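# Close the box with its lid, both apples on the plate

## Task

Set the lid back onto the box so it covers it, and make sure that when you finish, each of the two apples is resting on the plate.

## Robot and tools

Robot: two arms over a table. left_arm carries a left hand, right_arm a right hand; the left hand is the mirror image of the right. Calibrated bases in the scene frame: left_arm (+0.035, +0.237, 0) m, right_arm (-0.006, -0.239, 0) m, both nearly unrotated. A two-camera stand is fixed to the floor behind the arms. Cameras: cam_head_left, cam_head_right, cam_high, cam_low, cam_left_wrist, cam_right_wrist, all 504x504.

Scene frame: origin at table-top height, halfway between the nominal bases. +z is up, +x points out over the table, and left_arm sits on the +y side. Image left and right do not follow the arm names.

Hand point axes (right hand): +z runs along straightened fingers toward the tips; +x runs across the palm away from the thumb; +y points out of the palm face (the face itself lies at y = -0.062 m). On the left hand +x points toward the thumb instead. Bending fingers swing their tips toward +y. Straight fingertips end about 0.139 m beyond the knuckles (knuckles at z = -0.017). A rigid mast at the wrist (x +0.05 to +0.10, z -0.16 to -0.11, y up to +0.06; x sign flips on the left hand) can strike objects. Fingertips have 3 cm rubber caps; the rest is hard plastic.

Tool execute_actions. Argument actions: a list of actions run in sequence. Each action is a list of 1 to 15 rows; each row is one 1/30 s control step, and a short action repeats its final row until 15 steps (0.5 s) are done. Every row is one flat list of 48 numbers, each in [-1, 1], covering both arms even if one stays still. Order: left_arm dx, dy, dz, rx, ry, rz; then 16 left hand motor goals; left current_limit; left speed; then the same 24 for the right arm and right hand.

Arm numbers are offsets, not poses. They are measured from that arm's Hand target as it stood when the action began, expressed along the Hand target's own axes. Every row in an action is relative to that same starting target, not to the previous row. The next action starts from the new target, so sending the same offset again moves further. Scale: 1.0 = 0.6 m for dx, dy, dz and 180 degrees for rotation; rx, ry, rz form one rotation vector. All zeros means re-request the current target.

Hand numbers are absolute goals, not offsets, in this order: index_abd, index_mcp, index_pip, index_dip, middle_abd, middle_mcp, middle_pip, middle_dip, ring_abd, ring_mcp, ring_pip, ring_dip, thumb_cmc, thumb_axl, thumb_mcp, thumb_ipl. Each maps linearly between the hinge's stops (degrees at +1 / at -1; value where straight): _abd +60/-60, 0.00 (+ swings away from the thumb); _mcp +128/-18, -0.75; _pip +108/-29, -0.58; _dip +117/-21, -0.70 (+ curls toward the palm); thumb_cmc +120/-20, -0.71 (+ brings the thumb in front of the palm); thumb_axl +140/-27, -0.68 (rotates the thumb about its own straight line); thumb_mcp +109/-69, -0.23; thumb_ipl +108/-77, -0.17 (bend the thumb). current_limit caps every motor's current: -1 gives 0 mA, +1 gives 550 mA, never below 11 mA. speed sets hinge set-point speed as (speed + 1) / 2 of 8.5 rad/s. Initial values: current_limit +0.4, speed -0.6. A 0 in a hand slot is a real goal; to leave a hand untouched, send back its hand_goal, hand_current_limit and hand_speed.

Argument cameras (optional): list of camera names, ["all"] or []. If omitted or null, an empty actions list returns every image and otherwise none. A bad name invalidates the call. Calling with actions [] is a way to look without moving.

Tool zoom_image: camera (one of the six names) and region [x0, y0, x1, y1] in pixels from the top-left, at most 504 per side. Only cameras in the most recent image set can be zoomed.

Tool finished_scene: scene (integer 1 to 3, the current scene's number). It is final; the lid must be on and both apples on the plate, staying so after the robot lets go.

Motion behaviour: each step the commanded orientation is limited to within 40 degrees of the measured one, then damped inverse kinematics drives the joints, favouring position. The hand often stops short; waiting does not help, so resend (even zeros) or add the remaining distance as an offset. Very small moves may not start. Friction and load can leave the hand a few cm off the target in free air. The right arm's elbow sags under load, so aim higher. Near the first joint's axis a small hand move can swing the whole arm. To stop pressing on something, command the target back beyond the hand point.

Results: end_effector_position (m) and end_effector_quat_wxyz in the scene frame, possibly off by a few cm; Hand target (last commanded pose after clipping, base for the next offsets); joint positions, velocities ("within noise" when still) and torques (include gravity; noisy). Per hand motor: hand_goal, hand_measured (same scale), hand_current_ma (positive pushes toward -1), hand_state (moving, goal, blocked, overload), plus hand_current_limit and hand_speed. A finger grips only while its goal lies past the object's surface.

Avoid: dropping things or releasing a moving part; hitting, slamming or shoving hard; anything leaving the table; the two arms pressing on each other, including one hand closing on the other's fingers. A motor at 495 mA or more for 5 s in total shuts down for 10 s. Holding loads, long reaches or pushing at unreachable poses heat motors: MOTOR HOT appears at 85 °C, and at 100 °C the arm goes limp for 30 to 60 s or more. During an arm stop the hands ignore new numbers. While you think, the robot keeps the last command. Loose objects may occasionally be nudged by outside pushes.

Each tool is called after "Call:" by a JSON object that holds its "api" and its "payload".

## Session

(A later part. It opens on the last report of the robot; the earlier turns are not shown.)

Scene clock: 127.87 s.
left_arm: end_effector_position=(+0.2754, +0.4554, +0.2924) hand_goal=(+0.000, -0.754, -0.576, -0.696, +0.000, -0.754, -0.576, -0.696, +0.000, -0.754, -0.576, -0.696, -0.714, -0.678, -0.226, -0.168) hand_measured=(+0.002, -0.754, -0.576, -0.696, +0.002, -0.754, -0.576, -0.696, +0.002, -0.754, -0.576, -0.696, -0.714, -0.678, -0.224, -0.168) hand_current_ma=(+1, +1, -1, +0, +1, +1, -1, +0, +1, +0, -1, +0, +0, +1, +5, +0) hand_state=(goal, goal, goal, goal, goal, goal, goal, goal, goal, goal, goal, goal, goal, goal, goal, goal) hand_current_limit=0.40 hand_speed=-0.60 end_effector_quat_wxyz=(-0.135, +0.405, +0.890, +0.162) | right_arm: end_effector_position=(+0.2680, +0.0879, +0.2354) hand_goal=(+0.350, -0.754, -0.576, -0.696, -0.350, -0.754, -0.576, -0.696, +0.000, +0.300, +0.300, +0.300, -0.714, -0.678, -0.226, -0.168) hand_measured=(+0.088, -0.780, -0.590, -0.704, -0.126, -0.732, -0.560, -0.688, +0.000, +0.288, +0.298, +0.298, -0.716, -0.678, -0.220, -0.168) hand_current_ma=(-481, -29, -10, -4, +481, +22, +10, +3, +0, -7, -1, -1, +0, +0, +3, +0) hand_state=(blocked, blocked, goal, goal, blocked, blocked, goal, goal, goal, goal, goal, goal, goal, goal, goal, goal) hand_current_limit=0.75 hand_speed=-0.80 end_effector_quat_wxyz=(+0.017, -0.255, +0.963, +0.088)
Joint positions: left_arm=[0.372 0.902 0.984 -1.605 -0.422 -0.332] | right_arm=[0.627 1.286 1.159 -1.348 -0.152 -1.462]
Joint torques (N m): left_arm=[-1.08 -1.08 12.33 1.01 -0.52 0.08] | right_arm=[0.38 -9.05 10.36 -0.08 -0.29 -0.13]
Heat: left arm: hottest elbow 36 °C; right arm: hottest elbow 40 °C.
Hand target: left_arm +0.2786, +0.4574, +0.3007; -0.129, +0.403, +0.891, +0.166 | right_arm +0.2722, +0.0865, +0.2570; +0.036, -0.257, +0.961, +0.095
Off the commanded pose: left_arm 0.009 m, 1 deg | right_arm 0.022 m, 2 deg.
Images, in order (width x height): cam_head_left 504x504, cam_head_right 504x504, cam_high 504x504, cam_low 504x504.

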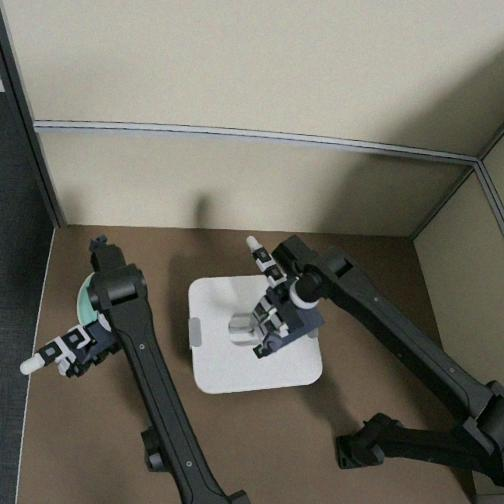

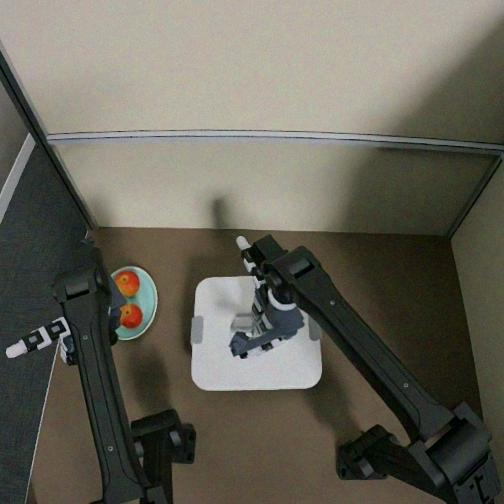

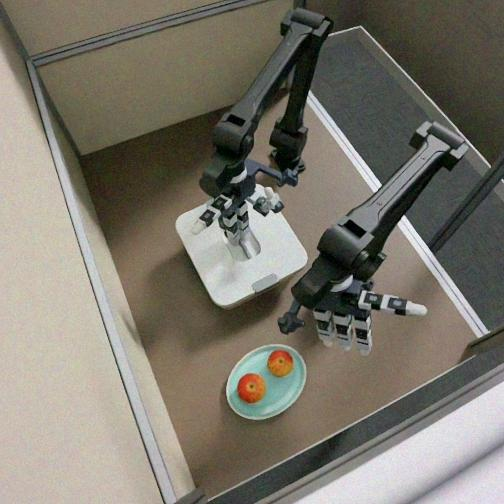

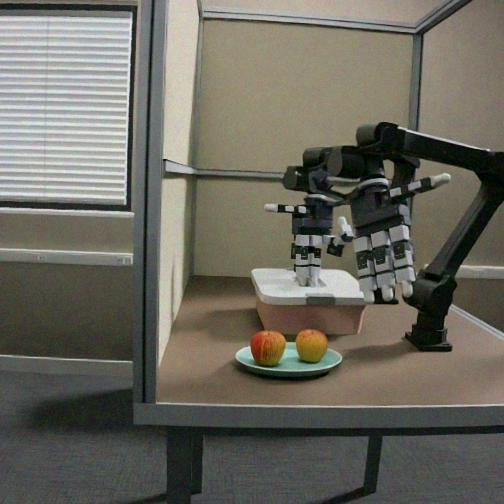

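Call:
{"api": "execute_actions", "payload": {"actions": [[[0,0,0,0,0,0,0,-0.754,-0.576,-0.696,0,-0.754,-0.576,-0.696,0,-0.754,-0.576,-0.696,-0.714,-0.678,-0.226,-0.168,0.4,-0.6,-0.0107,0.0167,-0.047,0,0,0,0.35,-0.754,-0.576,-0.696,-0.35,-0.754,-0.576,-0.696,0,0.3,0.3,0.3,-0.714,-0.678,-0.226,-0.168,0.75,-0.8]]], "cameras": ["cam_head_left", "cam_low", "cam_head_right", "cam_high"]}}

Call:
{"api": "zoom_image", "payload": {"camera": "cam_head_left", "region": [170, 250, 350, 410]}}

Call:
{"api": "zoom_image", "payload": {"camera": "cam_low", "region": [240, 230, 380, 350]}}

Call:
{"api": "zoom_image", "payload": {"camera": "cam_head_right", "region": [170, 250, 350, 410]}}

Scene clock: 130.00 s.
left_arm: end_effector_position=(+0.2754, +0.4554, +0.2924) hand_goal=(+0.000, -0.754, -0.576, -0.696, +0.000, -0.754, -0.576, -0.696, +0.000, -0.754, -0.576, -0.696, -0.714, -0.678, -0.226, -0.168) hand_measured=(+0.002, -0.754, -0.576, -0.696, +0.002, -0.754, -0.576, -0.696, +0.002, -0.754, -0.576, -0.696, -0.714, -0.678, -0.224, -0.168) hand_current_ma=(+1, +1, -1, +0, +1, +1, -1, +0, +1, +0, -1, +0, +0, +1, +5, +0) hand_state=(goal, goal, goal, goal, goal, goal, goal, goal, goal, goal, goal, goal, goal, goal, goal, goal) hand_current_limit=0.40 hand_speed=-0.60 end_effector_quat_wxyz=(-0.135, +0.405, +0.890, +0.162) | right_arm: end_effector_position=(+0.2619, +0.0835, +0.2483) hand_goal=(+0.350, -0.754, -0.576, -0.696, -0.350, -0.754, -0.576, -0.696, +0.000, +0.300, +0.300, +0.300, -0.714, -0.678, -0.226, -0.168) hand_measured=(+0.088, -0.780, -0.590, -0.704, -0.126, -0.732, -0.560, -0.688, +0.000, +0.288, +0.298, +0.298, -0.716, -0.678, -0.220, -0.168) hand_current_ma=(-481, -29, -10, -4, +481, +22, +10, +3, +0, -7, -1, -1, +0, +0, +3, +0) hand_state=(blocked, blocked, goal, goal, blocked, blocked, goal, goal, goal, goal, goal, goal, goal, goal, goal, goal) hand_current_limit=0.75 hand_speed=-0.80 end_effector_quat_wxyz=(+0.000, -0.254, +0.964, +0.081)
Joint positions: left_arm=[0.372 0.902 0.984 -1.605 -0.422 -0.332] | right_arm=[0.627 1.285 1.196 -1.424 -0.152 -1.462]
Joint torques (N m): left_arm=[-1.2 -1.14 12.3 1.02 -0.53 0.07] | right_arm=[0.79 -9.58 13.15 -0.2 -0.28 -0.01]
Heat: left arm: hottest elbow 36 °C; right arm: hottest elbow 40 °C.
Hand target: left_arm +0.2786, +0.4574, +0.3007; -0.129, +0.403, +0.891, +0.166 | right_arm +0.2721, +0.0925, +0.2872; +0.036, -0.257, +0.961, +0.095
Off the commanded pose: left_arm 0.009 m, 1 deg | right_arm 0.041 m, 4 deg.
Images, in order (width x height): cam_head_left 504x504, cam_head_right 504x504, cam_high 504x504, cam_low 504x504.

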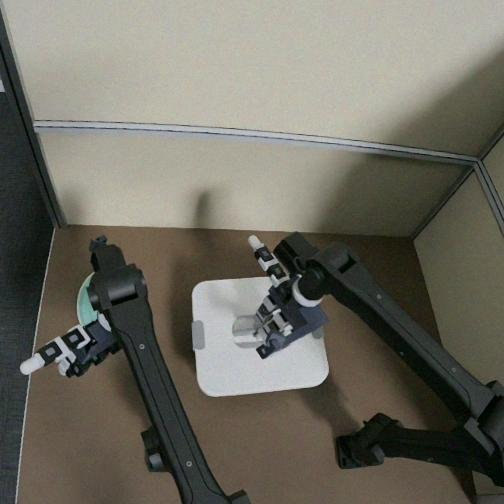

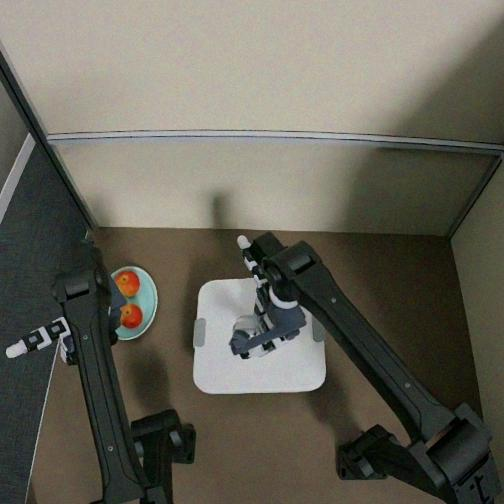

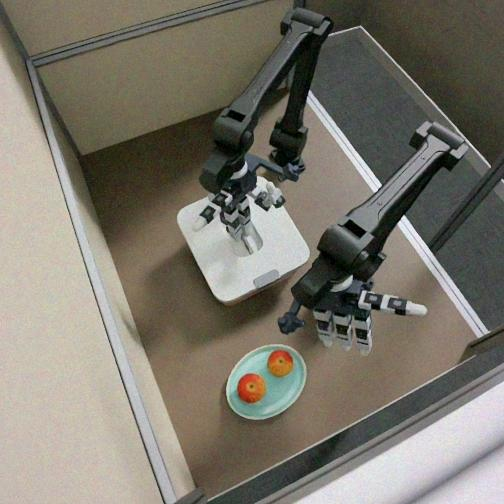

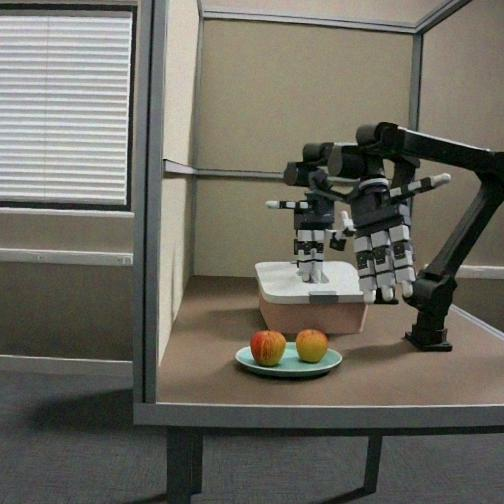

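Scaled by 2.800.

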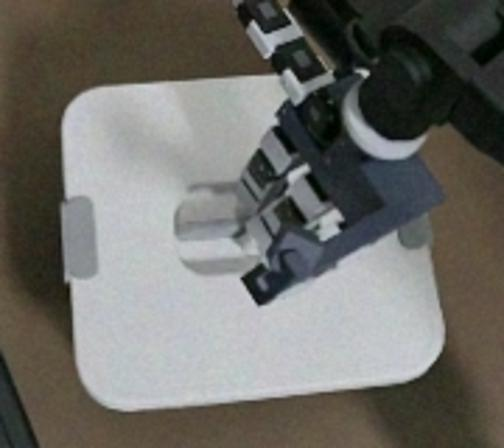

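Scaled by 3.600.

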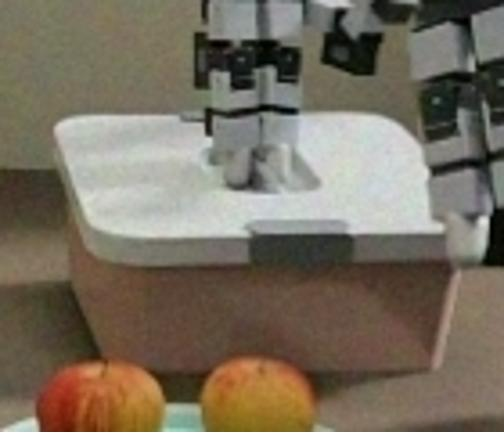

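Scaled by 2.800.

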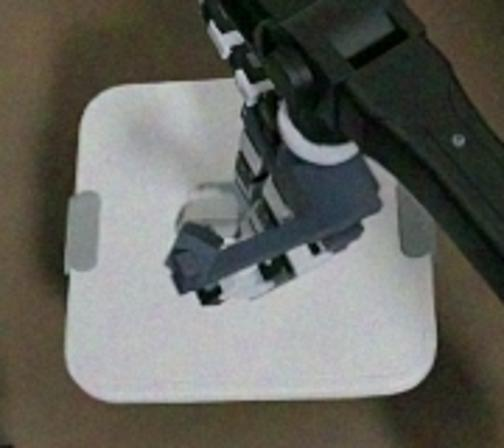

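Call:
{"api": "execute_actions", "payload": {"actions": [[[0,0,0,0,0,0,0,-0.754,-0.576,-0.696,0,-0.754,-0.576,-0.696,0,-0.754,-0.576,-0.696,-0.714,-0.678,-0.226,-0.168,0.4,-0.6,0.0,-0.0105,0.03,0,0,0,0.35,-0.754,-0.576,-0.696,-0.35,-0.754,-0.576,-0.696,0,0.3,0.3,0.3,-0.714,-0.678,-0.226,-0.168,0.75,-0.8]],[[0,0,0,0,0,0,0,-0.754,-0.576,-0.696,0,-0.754,-0.576,-0.696,0,-0.754,-0.576,-0.696,-0.714,-0.678,-0.226,-0.168,0.4,-0.6,0.005,-0.007,0.04,0,0,0,0.35,-0.754,-0.576,-0.696,-0.35,-0.754,-0.576,-0.696,0,0.3,0.3,0.3,-0.714,-0.678,-0.226,-0.168,0.75,-0.8]]], "cameras": ["cam_head_left", "cam_low", "cam_head_right", "cam_high"]}}

Call:
{"api": "zoom_image", "payload": {"camera": "cam_head_left", "region": [170, 250, 350, 410]}}

Call:
{"api": "zoom_image", "payload": {"camera": "cam_low", "region": [240, 230, 380, 350]}}

Call:
{"api": "zoom_image", "payload": {"camera": "cam_high", "region": [160, 160, 330, 320]}}

Scene clock: 135.27 s.
left_arm: end_effector_position=(+0.2754, +0.4554, +0.2924) hand_goal=(+0.000, -0.754, -0.576, -0.696, +0.000, -0.754, -0.576, -0.696, +0.000, -0.754, -0.576, -0.696, -0.714, -0.678, -0.226, -0.168) hand_measured=(+0.002, -0.754, -0.576, -0.696, +0.002, -0.754, -0.576, -0.696, +0.002, -0.754, -0.576, -0.696, -0.714, -0.678, -0.224, -0.168) hand_current_ma=(+1, +1, -1, +0, +1, +1, -1, +0, +1, +0, -1, +0, +0, +1, +5, +0) hand_state=(goal, goal, goal, goal, goal, goal, goal, goal, goal, goal, goal, goal, goal, goal, goal, goal) hand_current_limit=0.40 hand_speed=-0.60 end_effector_quat_wxyz=(-0.135, +0.405, +0.890, +0.162) | right_arm: end_effector_position=(+0.2676, +0.0882, +0.2401) hand_goal=(+0.350, -0.754, -0.576, -0.696, -0.350, -0.754, -0.576, -0.696, +0.000, +0.300, +0.300, +0.300, -0.714, -0.678, -0.226, -0.168) hand_measured=(+0.088, -0.780, -0.590, -0.704, -0.126, -0.730, -0.560, -0.688, +0.000, +0.288, +0.298, +0.298, -0.716, -0.678, -0.220, -0.168) hand_current_ma=(-481, -27, -10, -4, +481, +24, +11, +4, +0, -7, -1, -1, +0, +0, +3, +0) hand_state=(blocked, blocked, goal, goal, blocked, blocked, goal, goal, goal, goal, goal, goal, goal, goal, goal, goal) hand_current_limit=0.75 hand_speed=-0.80 end_effector_quat_wxyz=(+0.018, -0.255, +0.963, +0.089)
Joint positions: left_arm=[0.372 0.902 0.984 -1.605 -0.422 -0.332] | right_arm=[0.627 1.283 1.167 -1.358 -0.155 -1.462]
Joint torques (N m): left_arm=[-1.14 -1.03 12.34 1.02 -0.53 0.06] | right_arm=[0.79 -8.29 8.27 1.61 -0.18 -0.08]
Heat: left arm: hottest elbow 36 °C; right arm: hottest elbow 41 °C.
Hand target: left_arm +0.2786, +0.4574, +0.3007; -0.129, +0.403, +0.891, +0.166 | right_arm +0.2757, +0.0905, +0.2438; +0.036, -0.256, +0.961, +0.095
Off the commanded pose: left_arm 0.009 m, 1 deg | right_arm 0.009 m, 2 deg.
Images, in order (width x height): cam_head_left 504x504, cam_head_right 504x504, cam_high 504x504, cam_low 504x504.

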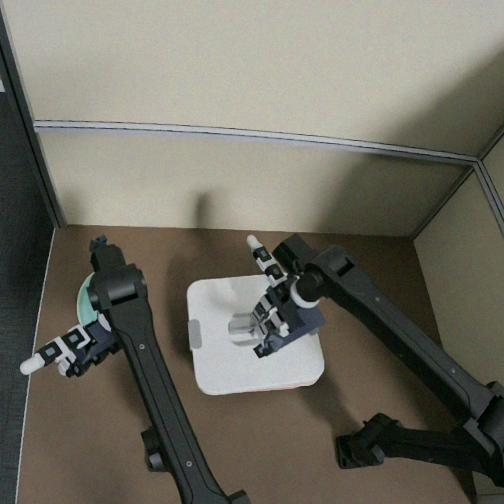

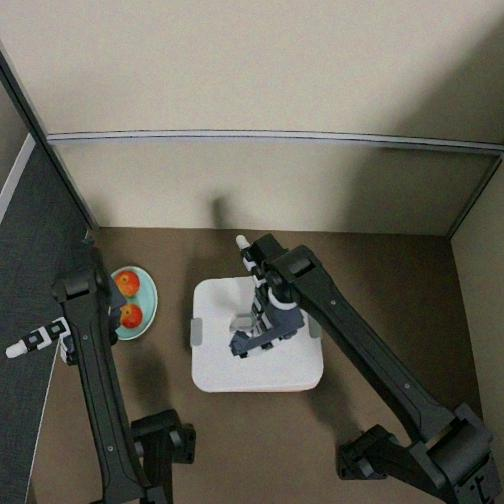

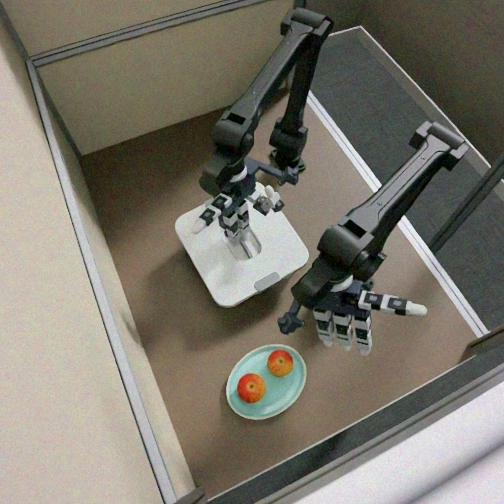

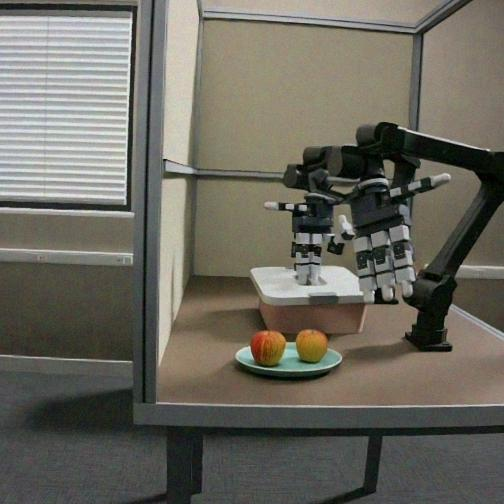

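Scaled by 2.800.

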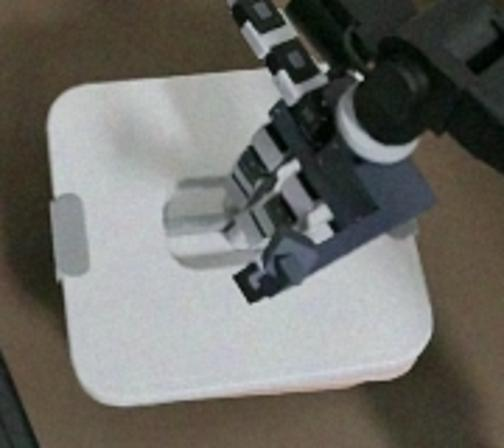

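Scaled by 3.600.

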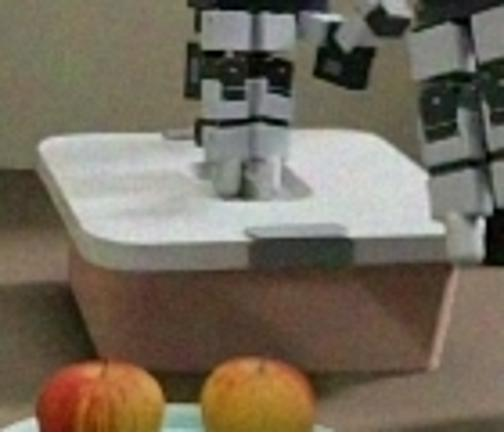

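Scaled by 2.965.

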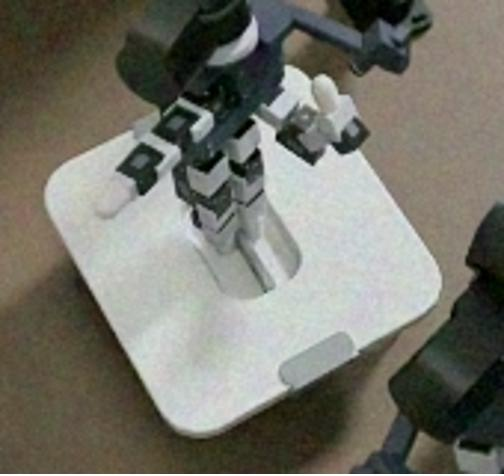

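Call:
{"api": "execute_actions", "payload": {"actions": [[[0,0,0,0,0,0,0,-0.754,-0.576,-0.696,0,-0.754,-0.576,-0.696,0,-0.754,-0.576,-0.696,-0.714,-0.678,-0.226,-0.168,0.4,-0.6,0.003,-0.0035,0.02,0,0,0,0.35,-0.754,-0.576,-0.696,-0.35,-0.754,-0.576,-0.696,0,0.3,0.3,0.3,-0.714,-0.678,-0.226,-0.168,0.75,-0.8]],[[0,0,0,0,0,0,0,-0.754,-0.576,-0.696,0,-0.754,-0.576,-0.696,0,-0.754,-0.576,-0.696,-0.714,-0.678,-0.226,-0.168,0.4,-0.6,0,0,0,0,0,0,0.03,-0.754,-0.576,-0.696,-0.06,-0.754,-0.576,-0.696,0,0.3,0.3,0.3,-0.714,-0.678,-0.226,-0.168,0.4,-0.7]],[[0,0,0,0,0,0,0,-0.754,-0.576,-0.696,0,-0.754,-0.576,-0.696,0,-0.754,-0.576,-0.696,-0.714,-0.678,-0.226,-0.168,0.4,-0.6,-0.0079,0.0109,-0.0652,0,0,0,0.03,-0.754,-0.576,-0.696,-0.06,-0.754,-0.576,-0.696,0,0.3,0.3,0.3,-0.714,-0.678,-0.226,-0.168,0.4,-0.7]],[[0,0,0,0,0,0,0,-0.754,-0.576,-0.696,0,-0.754,-0.576,-0.696,0,-0.754,-0.576,-0.696,-0.714,-0.678,-0.226,-0.168,0.4,-0.6,-0.0354,0.0116,0.0062,0.0298,0.0137,0.0606,0.03,-0.754,-0.576,-0.696,-0.06,-0.754,-0.576,-0.696,0,0.3,0.3,0.3,-0.714,-0.678,-0.226,-0.168,0.4,-0.7]],[[0,0,0,0,0,0,0,-0.754,-0.576,-0.696,0,-0.754,-0.576,-0.696,0,-0.754,-0.576,-0.696,-0.714,-0.678,-0.226,-0.168,0.4,-0.6,-0.0327,0.0184,0.003,0.0298,0.0137,0.0606,0.03,-0.754,-0.576,-0.696,-0.06,-0.754,-0.576,-0.696,0,0.3,0.3,0.3,-0.714,-0.678,-0.226,-0.168,0.4,-0.7]]], "cameras": ["cam_head_left", "cam_low", "cam_head_right", "cam_high", "cam_right_wrist"]}}

Call:
{"api": "zoom_image", "payload": {"camera": "cam_right_wrist", "region": [100, 0, 350, 250]}}

Call:
{"api": "zoom_image", "payload": {"camera": "cam_low", "region": [240, 230, 380, 350]}}

Call:
{"api": "zoom_image", "payload": {"camera": "cam_high", "region": [160, 160, 330, 320]}}

Scene clock: 143.20 s.
left_arm: end_effector_position=(+0.2754, +0.4554, +0.2924) hand_goal=(+0.000, -0.754, -0.576, -0.696, +0.000, -0.754, -0.576, -0.696, +0.000, -0.754, -0.576, -0.696, -0.714, -0.678, -0.226, -0.168) hand_measured=(+0.002, -0.754, -0.576, -0.696, +0.002, -0.754, -0.576, -0.696, +0.002, -0.754, -0.576, -0.696, -0.714, -0.678, -0.224, -0.168) hand_current_ma=(+1, +1, -1, +0, +1, +1, -1, +0, +1, +0, -1, +0, +0, +1, +5, +0) hand_state=(goal, goal, goal, goal, goal, goal, goal, goal, goal, goal, goal, goal, goal, goal, goal, goal) hand_current_limit=0.40 hand_speed=-0.60 end_effector_quat_wxyz=(-0.135, +0.405, +0.890, +0.162) | right_arm: end_effector_position=(+0.2958, +0.1146, +0.2480) hand_goal=(+0.030, -0.754, -0.576, -0.696, -0.060, -0.754, -0.576, -0.696, +0.000, +0.300, +0.300, +0.300, -0.714, -0.678, -0.226, -0.168) hand_measured=(+0.028, -0.754, -0.576, -0.698, -0.058, -0.754, -0.574, -0.694, +0.000, +0.290, +0.298, +0.298, -0.714, -0.678, -0.220, -0.168) hand_current_ma=(-1, +0, +0, -1, +0, +0, +0, +1, +0, -7, -1, -1, +0, +0, +3, +0) hand_state=(goal, goal, goal, goal, goal, goal, goal, goal, goal, goal, goal, goal, goal, goal, goal, goal) hand_current_limit=0.40 hand_speed=-0.70 end_effector_quat_wxyz=(-0.018, -0.074, +0.997, -0.013)
Joint positions: left_arm=[0.372 0.902 0.984 -1.605 -0.422 -0.332] | right_arm=[0.747 1.401 1.356 -1.57 -0.002 -0.978]
Joint torques (N m): left_arm=[-1.14 -1.08 12.36 1.03 -0.53 0.08] | right_arm=[0.79 -9.17 12.23 -0.36 0.05 0.08]
Heat: left arm: hottest elbow 36 °C; right arm: hottest elbow 41 °C.
Hand target: left_arm +0.2786, +0.4574, +0.3007; -0.129, +0.403, +0.891, +0.166 | right_arm +0.3054, +0.1241, +0.2718; +0.000, -0.070, +0.998, -0.001
Off the commanded pose: left_arm 0.009 m, 1 deg | right_arm 0.027 m, 3 deg.
Images, in order (width x height): cam_head_left 504x504, cam_head_right 504x504, cam_high 504x504, cam_low 504x504, cam_right_wrist 504x504.

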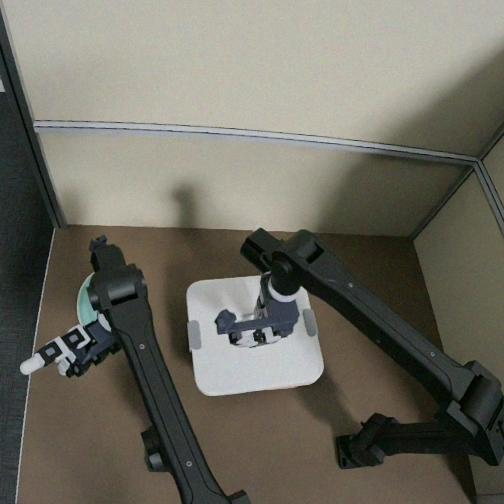

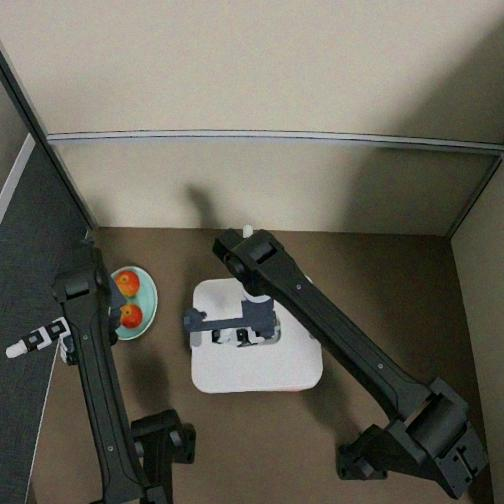

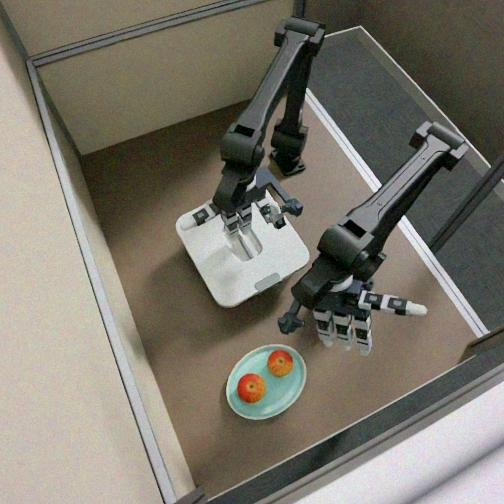

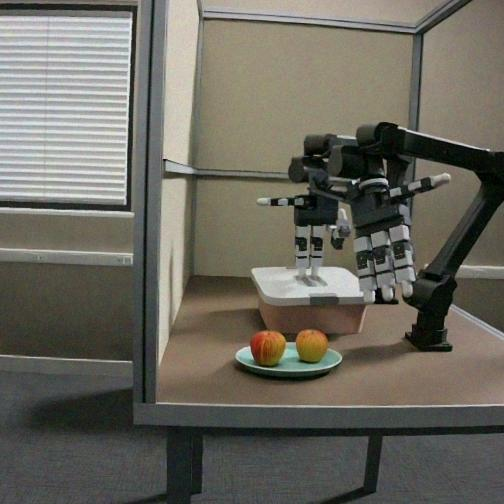

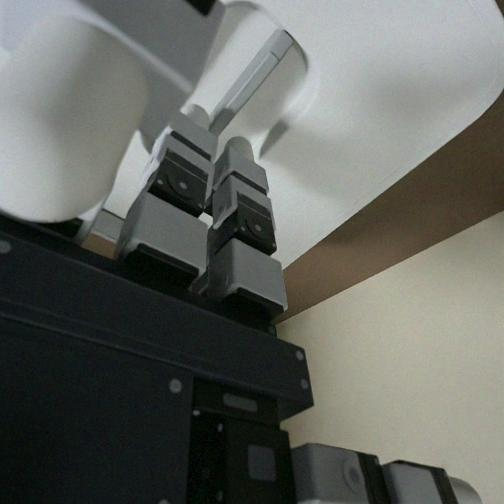

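Scaled by 2.016.

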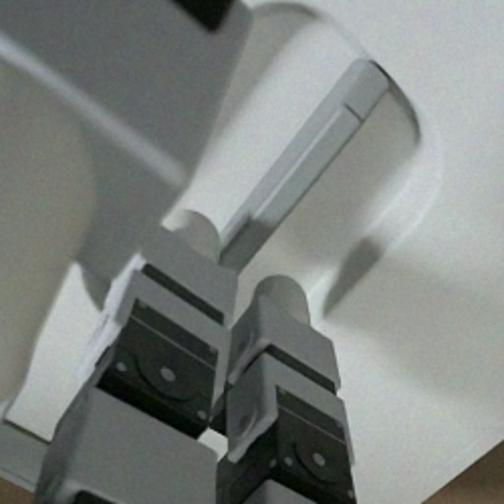

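Scaled by 3.600.

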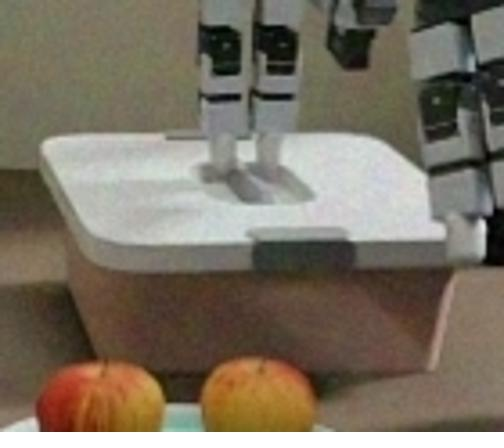

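Scaled by 2.965.

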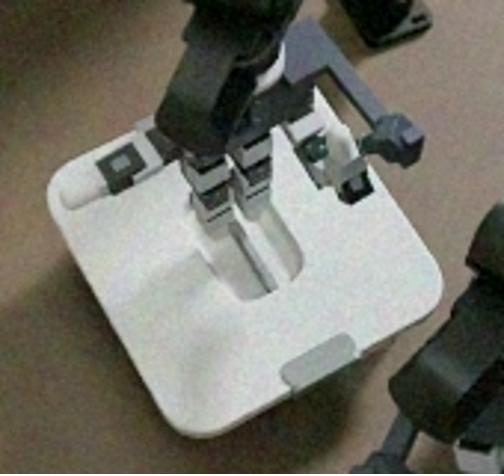

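Call:
{"api": "execute_actions", "payload": {"actions": [[[0,0,0,0,0,0,0,-0.754,-0.576,-0.696,0,-0.754,-0.576,-0.696,0,-0.754,-0.576,-0.696,-0.714,-0.678,-0.226,-0.168,0.4,-0.6,-0.0015,0.0107,0.033,0,0,0,0.03,-0.754,-0.576,-0.696,-0.06,-0.754,-0.576,-0.696,0,0.3,0.3,0.3,-0.714,-0.678,-0.226,-0.168,0.4,-0.7]]], "cameras": ["cam_high", "cam_low", "cam_right_wrist"]}}

Call:
{"api": "zoom_image", "payload": {"camera": "cam_right_wrist", "region": [100, 0, 350, 250]}}

Call:
{"api": "zoom_image", "payload": {"camera": "cam_low", "region": [240, 230, 380, 350]}}

Scene clock: 148.53 s.
left_arm: end_effector_position=(+0.2754, +0.4554, +0.2924) hand_goal=(+0.000, -0.754, -0.576, -0.696, +0.000, -0.754, -0.576, -0.696, +0.000, -0.754, -0.576, -0.696, -0.714, -0.678, -0.226, -0.168) hand_measured=(+0.002, -0.754, -0.576, -0.696, +0.002, -0.754, -0.576, -0.696, +0.002, -0.754, -0.576, -0.696, -0.714, -0.678, -0.224, -0.168) hand_current_ma=(+1, +1, -1, +0, +1, +1, -1, +0, +1, +0, -1, +0, +0, +1, +5, +0) hand_state=(goal, goal, goal, goal, goal, goal, goal, goal, goal, goal, goal, goal, goal, goal, goal, goal) hand_current_limit=0.40 hand_speed=-0.60 end_effector_quat_wxyz=(-0.135, +0.405, +0.890, +0.162) | right_arm: end_effector_position=(+0.3005, +0.1208, +0.2458) hand_goal=(+0.030, -0.754, -0.576, -0.696, -0.060, -0.754, -0.576, -0.696, +0.000, +0.300, +0.300, +0.300, -0.714, -0.678, -0.226, -0.168) hand_measured=(+0.028, -0.754, -0.576, -0.698, -0.058, -0.754, -0.574, -0.694, +0.000, +0.290, +0.298, +0.298, -0.714, -0.678, -0.220, -0.168) hand_current_ma=(-1, +0, +0, -1, +0, +0, +0, +0, +0, -7, -1, -1, +0, +0, +3, +0) hand_state=(goal, goal, goal, goal, goal, goal, goal, goal, goal, goal, goal, goal, goal, goal, goal, goal) hand_current_limit=0.40 hand_speed=-0.70 end_effector_quat_wxyz=(-0.011, -0.070, +0.997, -0.008)
Joint positions: left_arm=[0.372 0.902 0.984 -1.605 -0.422 -0.332] | right_arm=[0.751 1.409 1.356 -1.545 -0.001 -0.965]
Joint torques (N m): left_arm=[-1.2 -1.08 12.33 1.03 -0.52 0.06] | right_arm=[1.55 -9.11 9.59 0.76 0.04 0.1]
Heat: left arm: hottest elbow 36 °C; right arm: hottest elbow 41 °C.
Hand target: left_arm +0.2786, +0.4574, +0.3007; -0.129, +0.403, +0.891, +0.166 | right_arm +0.3055, +0.1306, +0.2519; +0.000, -0.070, +0.998, -0.001
Off the commanded pose: left_arm 0.009 m, 1 deg | right_arm 0.013 m, 2 deg.
Images, in order (width x height): cam_high 504x504, cam_low 504x504, cam_right_wrist 504x504.

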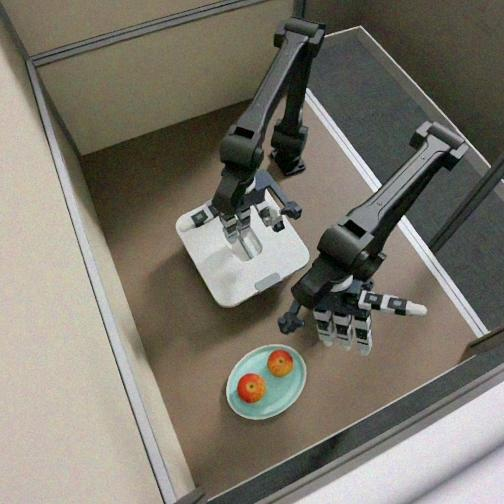

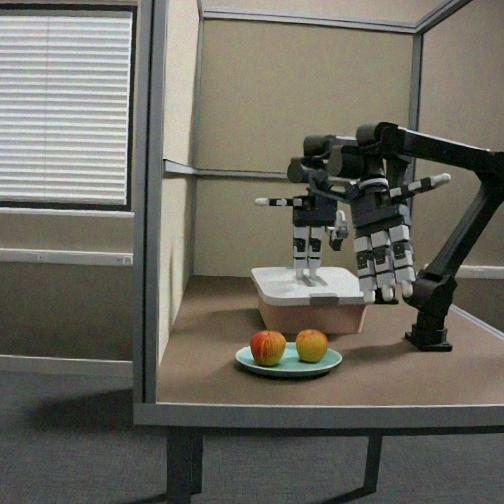

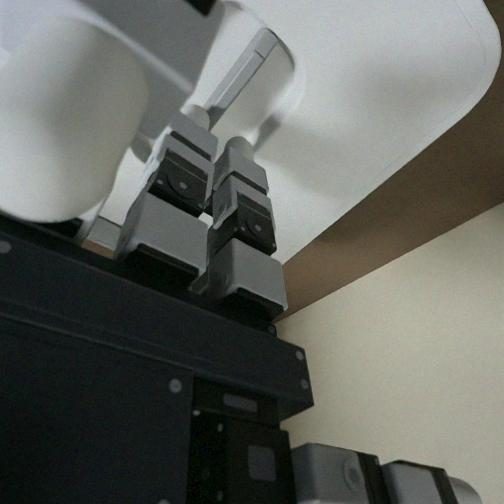

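Scaled by 2.016.

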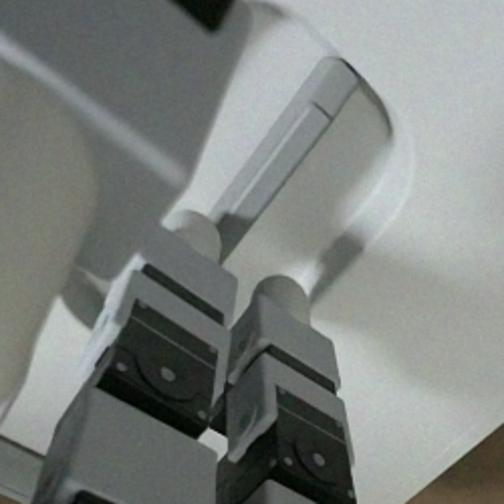

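Scaled by 3.600.

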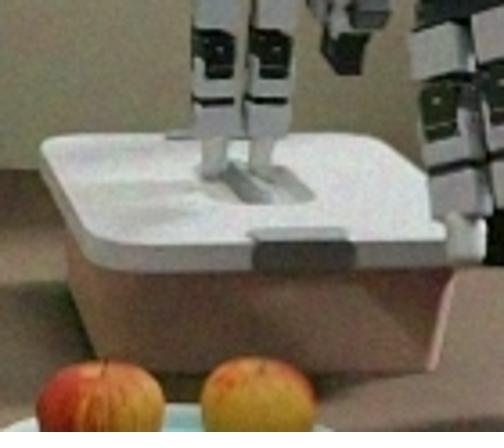

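Call:
{"api": "execute_actions", "payload": {"actions": [[[0,0,0,0,0,0,0,-0.754,-0.576,-0.696,0,-0.754,-0.576,-0.696,0,-0.754,-0.576,-0.696,-0.714,-0.678,-0.226,-0.168,0.4,-0.6,0.011,0.0105,0.021,0,0,-0.008,0.03,-0.754,-0.576,-0.696,-0.06,-0.754,-0.576,-0.696,0,0.3,0.3,0.3,-0.714,-0.678,-0.226,-0.168,0.4,-0.7]]], "cameras": ["cam_high", "cam_low", "cam_right_wrist"]}}

Call:
{"api": "zoom_image", "payload": {"camera": "cam_right_wrist", "region": [100, 0, 350, 250]}}

Scene clock: 150.30 s.
left_arm: end_effector_position=(+0.2754, +0.4554, +0.2924) hand_goal=(+0.000, -0.754, -0.576, -0.696, +0.000, -0.754, -0.576, -0.696, +0.000, -0.754, -0.576, -0.696, -0.714, -0.678, -0.226, -0.168) hand_measured=(+0.002, -0.754, -0.576, -0.696, +0.002, -0.754, -0.576, -0.696, +0.002, -0.754, -0.576, -0.696, -0.714, -0.678, -0.224, -0.168) hand_current_ma=(+1, +1, -1, +0, +1, +1, -1, +0, +1, +0, -1, +0, +0, +1, +5, +0) hand_state=(goal, goal, goal, goal, goal, goal, goal, goal, goal, goal, goal, goal, goal, goal, goal, goal) hand_current_limit=0.40 hand_speed=-0.60 end_effector_quat_wxyz=(-0.135, +0.405, +0.890, +0.162) | right_arm: end_effector_position=(+0.2953, +0.1279, +0.2414) hand_goal=(+0.030, -0.754, -0.576, -0.696, -0.060, -0.754, -0.576, -0.696, +0.000, +0.300, +0.300, +0.300, -0.714, -0.678, -0.226, -0.168) hand_measured=(+0.028, -0.754, -0.576, -0.698, -0.048, -0.768, -0.588, -0.702, +0.000, +0.290, +0.298, +0.298, -0.714, -0.678, -0.220, -0.168) hand_current_ma=(-1, +0, +0, -1, +6, -9, -7, -3, +0, -7, -1, -1, +0, +0, +3, +0) hand_state=(goal, goal, goal, goal, goal, goal, goal, goal, goal, goal, goal, goal, goal, goal, goal, goal) hand_current_limit=0.40 hand_speed=-0.70 end_effector_quat_wxyz=(-0.006, -0.079, +0.997, -0.006)
Joint positions: left_arm=[0.372 0.902 0.984 -1.605 -0.422 -0.332] | right_arm=[0.771 1.409 1.343 -1.522 0.001 -0.965]
Joint torques (N m): left_arm=[-1.2 -1.2 12.37 1.03 -0.52 0.08] | right_arm=[1.85 -8.64 8.14 1.13 0 0.02]
Heat: left arm: hottest elbow 36 °C; right arm: hottest elbow 40 °C.
Hand target: left_arm +0.2786, +0.4574, +0.3007; -0.129, +0.403, +0.891, +0.166 | right_arm +0.2981, +0.1359, +0.2393; +0.000, -0.082, +0.997, -0.001
Off the commanded pose: left_arm 0.009 m, 1 deg | right_arm 0.009 m, 1 deg.
Images, in order (width x height): cam_high 504x504, cam_low 504x504, cam_right_wrist 504x504.

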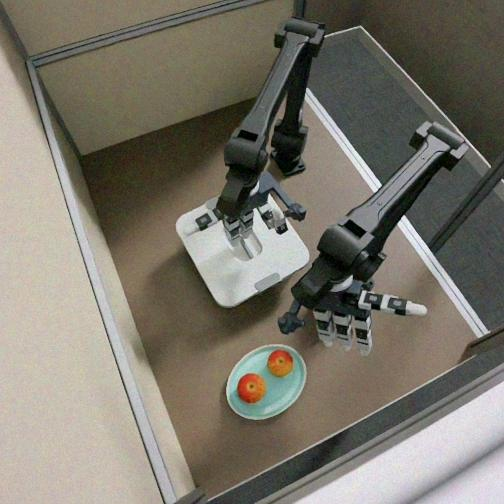

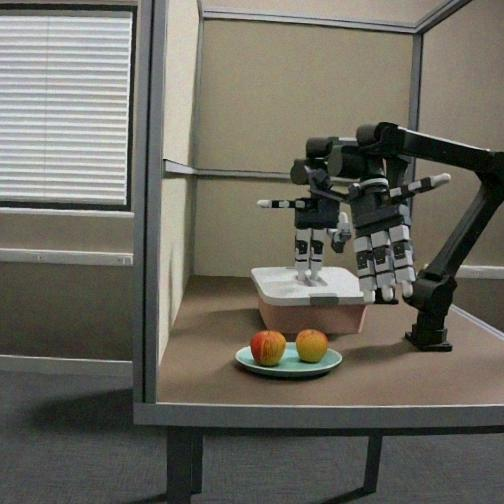

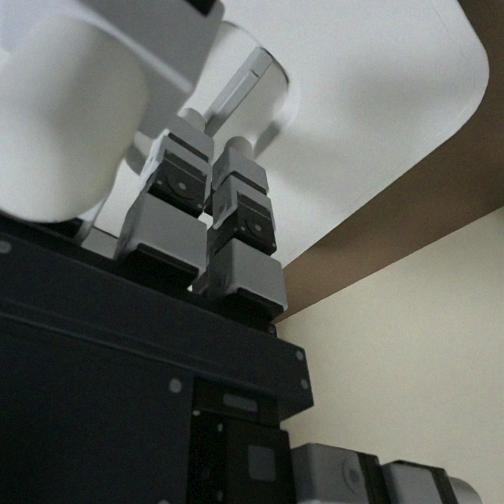

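Scaled by 2.016.

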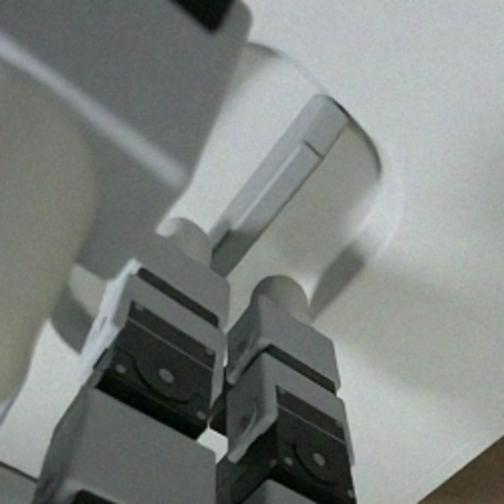

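Call:
{"api": "execute_actions", "payload": {"actions": [[[0,0,0,0,0,0,0,-0.754,-0.576,-0.696,0,-0.754,-0.576,-0.696,0,-0.754,-0.576,-0.696,-0.714,-0.678,-0.226,-0.168,0.4,-0.6,0.010,-0.001,-0.006,0,0,0,0.03,-0.754,-0.576,-0.696,-0.06,-0.754,-0.576,-0.696,0,0.3,0.3,0.3,-0.714,-0.678,-0.226,-0.168,0.4,-0.7]],[[0,0,0,0,0,0,0,-0.754,-0.576,-0.696,0,-0.754,-0.576,-0.696,0,-0.754,-0.576,-0.696,-0.714,-0.678,-0.226,-0.168,0.4,-0.6,0,0,0.021,0,0,0,0.03,-0.754,-0.576,-0.696,-0.06,-0.754,-0.576,-0.696,0,0.3,0.3,0.3,-0.714,-0.678,-0.226,-0.168,0.4,-0.7]]], "cameras": ["cam_low", "cam_right_wrist"]}}

Call:
{"api": "zoom_image", "payload": {"camera": "cam_right_wrist", "region": [100, 0, 350, 250]}}

Scene clock: 152.83 s.
left_arm: end_effector_position=(+0.2754, +0.4554, +0.2924) hand_goal=(+0.000, -0.754, -0.576, -0.696, +0.000, -0.754, -0.576, -0.696, +0.000, -0.754, -0.576, -0.696, -0.714, -0.678, -0.226, -0.168) hand_measured=(+0.002, -0.754, -0.576, -0.696, +0.002, -0.754, -0.576, -0.696, +0.002, -0.754, -0.576, -0.696, -0.714, -0.678, -0.224, -0.168) hand_current_ma=(+1, +1, -1, +0, +1, +1, -1, +0, +1, +0, -1, +0, +0, +1, +5, +0) hand_state=(goal, goal, goal, goal, goal, goal, goal, goal, goal, goal, goal, goal, goal, goal, goal, goal) hand_current_limit=0.40 hand_speed=-0.60 end_effector_quat_wxyz=(-0.135, +0.405, +0.890, +0.162) | right_arm: end_effector_position=(+0.2909, +0.1276, +0.2263) hand_goal=(+0.030, -0.754, -0.576, -0.696, -0.060, -0.754, -0.576, -0.696, +0.000, +0.300, +0.300, +0.300, -0.714, -0.678, -0.226, -0.168) hand_measured=(+0.028, -0.754, -0.576, -0.698, -0.058, -0.754, -0.578, -0.698, +0.000, +0.290, +0.298, +0.298, -0.714, -0.678, -0.220, -0.168) hand_current_ma=(+0, +0, +0, -1, +0, +0, +0, -1, +0, -7, -1, -1, +0, +0, +3, +0) hand_state=(goal, goal, goal, goal, goal, goal, goal, goal, goal, goal, goal, goal, goal, goal, goal, goal) hand_current_limit=0.40 hand_speed=-0.70 end_effector_quat_wxyz=(-0.009, -0.082, +0.997, -0.007)
Joint positions: left_arm=[0.372 0.902 0.984 -1.605 -0.422 -0.332] | right_arm=[0.777 1.408 1.303 -1.488 0 -0.965]
Joint torques (N m): left_arm=[-1.2 -1.08 12.33 1.05 -0.52 0.07] | right_arm=[2.26 -8.59 8.28 0.75 0.01 0.12]
Heat: left arm: hottest elbow 36 °C; right arm: hottest elbow 40 °C.
Hand target: left_arm +0.2786, +0.4574, +0.3007; -0.129, +0.403, +0.891, +0.166 | right_arm +0.2923, +0.1344, +0.2304; +0.000, -0.082, +0.997, +0.000
Off the commanded pose: left_arm 0.009 m, 1 deg | right_arm 0.008 m, 1 deg.
Images, in order (width x height): cam_low 504x504, cam_right_wrist 504x504.

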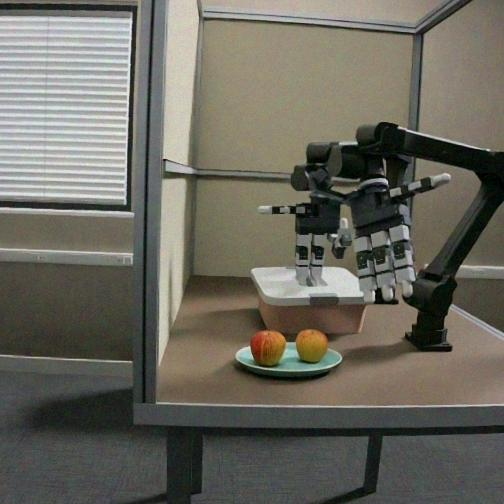

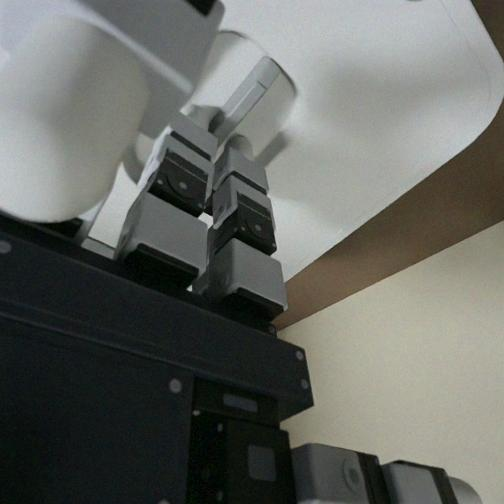

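Scaled by 2.016.

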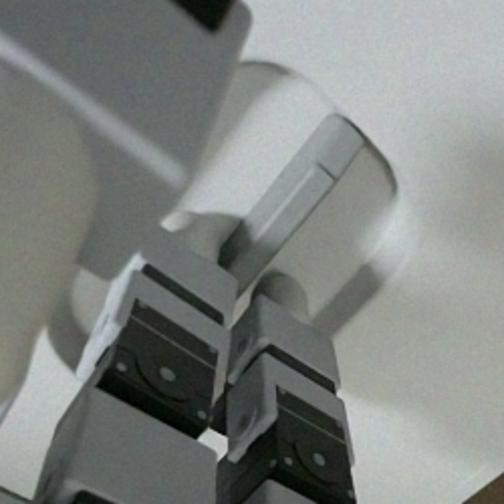

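Call:
{"api": "execute_actions", "payload": {"actions": [[[0,0,0,0,0,0,0,-0.754,-0.576,-0.696,0,-0.754,-0.576,-0.696,0,-0.754,-0.576,-0.696,-0.714,-0.678,-0.226,-0.168,0.4,-0.6,0.002,-0.008,0.0,0,0,0,0.03,-0.754,-0.576,-0.696,-0.06,-0.754,-0.576,-0.696,0,0.3,0.3,0.3,-0.714,-0.678,-0.226,-0.168,0.4,-0.7]],[[0,0,0,0,0,0,0,-0.754,-0.576,-0.696,0,-0.754,-0.576,-0.696,0,-0.754,-0.576,-0.696,-0.714,-0.678,-0.226,-0.168,0.4,-0.6,0,0,0,0,0,0,0.35,-0.754,-0.576,-0.696,-0.35,-0.754,-0.576,-0.696,0,0.3,0.3,0.3,-0.714,-0.678,-0.226,-0.168,0.75,-0.8]],[[0,0,0,0,0,0,0,-0.754,-0.576,-0.696,0,-0.754,-0.576,-0.696,0,-0.754,-0.576,-0.696,-0.714,-0.678,-0.226,-0.168,0.4,-0.6,0,0,0,0,0,0,0.35,-0.754,-0.576,-0.696,-0.35,-0.754,-0.576,-0.696,0,0.3,0.3,0.3,-0.714,-0.678,-0.226,-0.168,0.75,-0.8]]], "cameras": ["cam_low", "cam_right_wrist"]}}

Call:
{"api": "zoom_image", "payload": {"camera": "cam_right_wrist", "region": [100, 0, 350, 250]}}

Scene clock: 155.90 s.
left_arm: end_effector_position=(+0.2754, +0.4554, +0.2924) hand_goal=(+0.000, -0.754, -0.576, -0.696, +0.000, -0.754, -0.576, -0.696, +0.000, -0.754, -0.576, -0.696, -0.714, -0.678, -0.226, -0.168) hand_measured=(+0.002, -0.754, -0.576, -0.696, +0.002, -0.754, -0.576, -0.696, +0.002, -0.754, -0.576, -0.696, -0.714, -0.678, -0.224, -0.168) hand_current_ma=(+1, +1, -1, +0, +1, +1, -1, +0, +1, +0, -1, +0, +0, +1, +5, +0) hand_state=(goal, goal, goal, goal, goal, goal, goal, goal, goal, goal, goal, goal, goal, goal, goal, goal) hand_current_limit=0.40 hand_speed=-0.60 end_effector_quat_wxyz=(-0.135, +0.405, +0.890, +0.162) | right_arm: end_effector_position=(+0.2905, +0.1274, +0.2255) hand_goal=(+0.350, -0.754, -0.576, -0.696, -0.350, -0.754, -0.576, -0.696, +0.000, +0.300, +0.300, +0.300, -0.714, -0.678, -0.226, -0.168) hand_measured=(+0.092, -0.754, -0.576, -0.698, -0.090, -0.756, -0.578, -0.698, +0.000, +0.290, +0.298, +0.298, -0.714, -0.678, -0.220, -0.168) hand_current_ma=(-481, +0, +0, -1, +481, +0, +0, -1, +0, -7, -1, -1, +0, +0, +3, +0) hand_state=(blocked, goal, goal, goal, blocked, goal, goal, goal, goal, goal, goal, goal, goal, goal, goal, goal) hand_current_limit=0.75 hand_speed=-0.80 end_effector_quat_wxyz=(-0.009, -0.082, +0.997, -0.007)
Joint positions: left_arm=[0.372 0.902 0.984 -1.605 -0.422 -0.332] | right_arm=[0.777 1.408 1.301 -1.488 -0.001 -0.965]
Joint torques (N m): left_arm=[-1.14 -1.26 12.33 1.02 -0.53 0.07] | right_arm=[1.85 -9.7 7.91 0.75 0.05 0.03]
Heat: left arm: hottest elbow 36 °C; right arm: hottest elbow 40 °C.
Hand target: left_arm +0.2786, +0.4574, +0.3007; -0.129, +0.403, +0.891, +0.166 | right_arm +0.2918, +0.1294, +0.2304; +0.000, -0.082, +0.997, +0.000
Off the commanded pose: left_arm 0.009 m, 1 deg | right_arm 0.005 m, 1 deg.
Images, in order (width x height): cam_low 504x504, cam_right_wrist 504x504.

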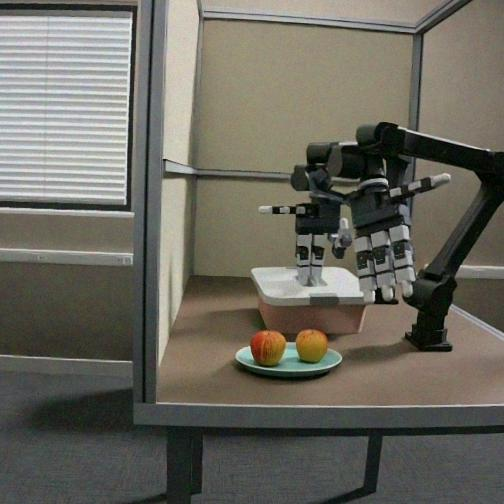

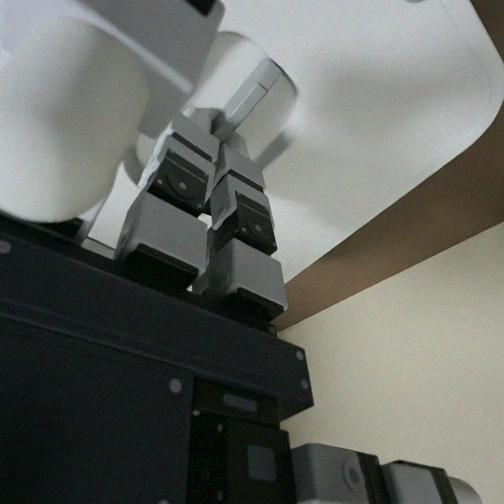

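Scaled by 2.016.

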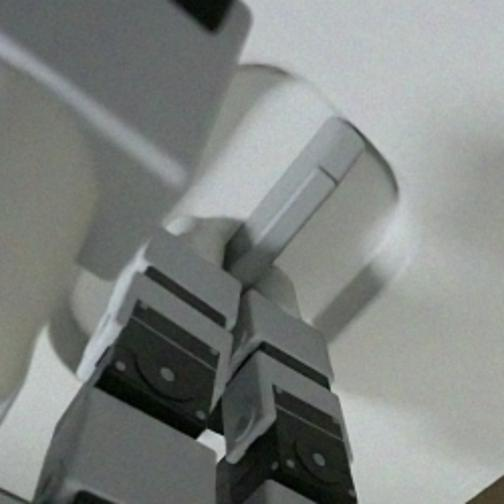

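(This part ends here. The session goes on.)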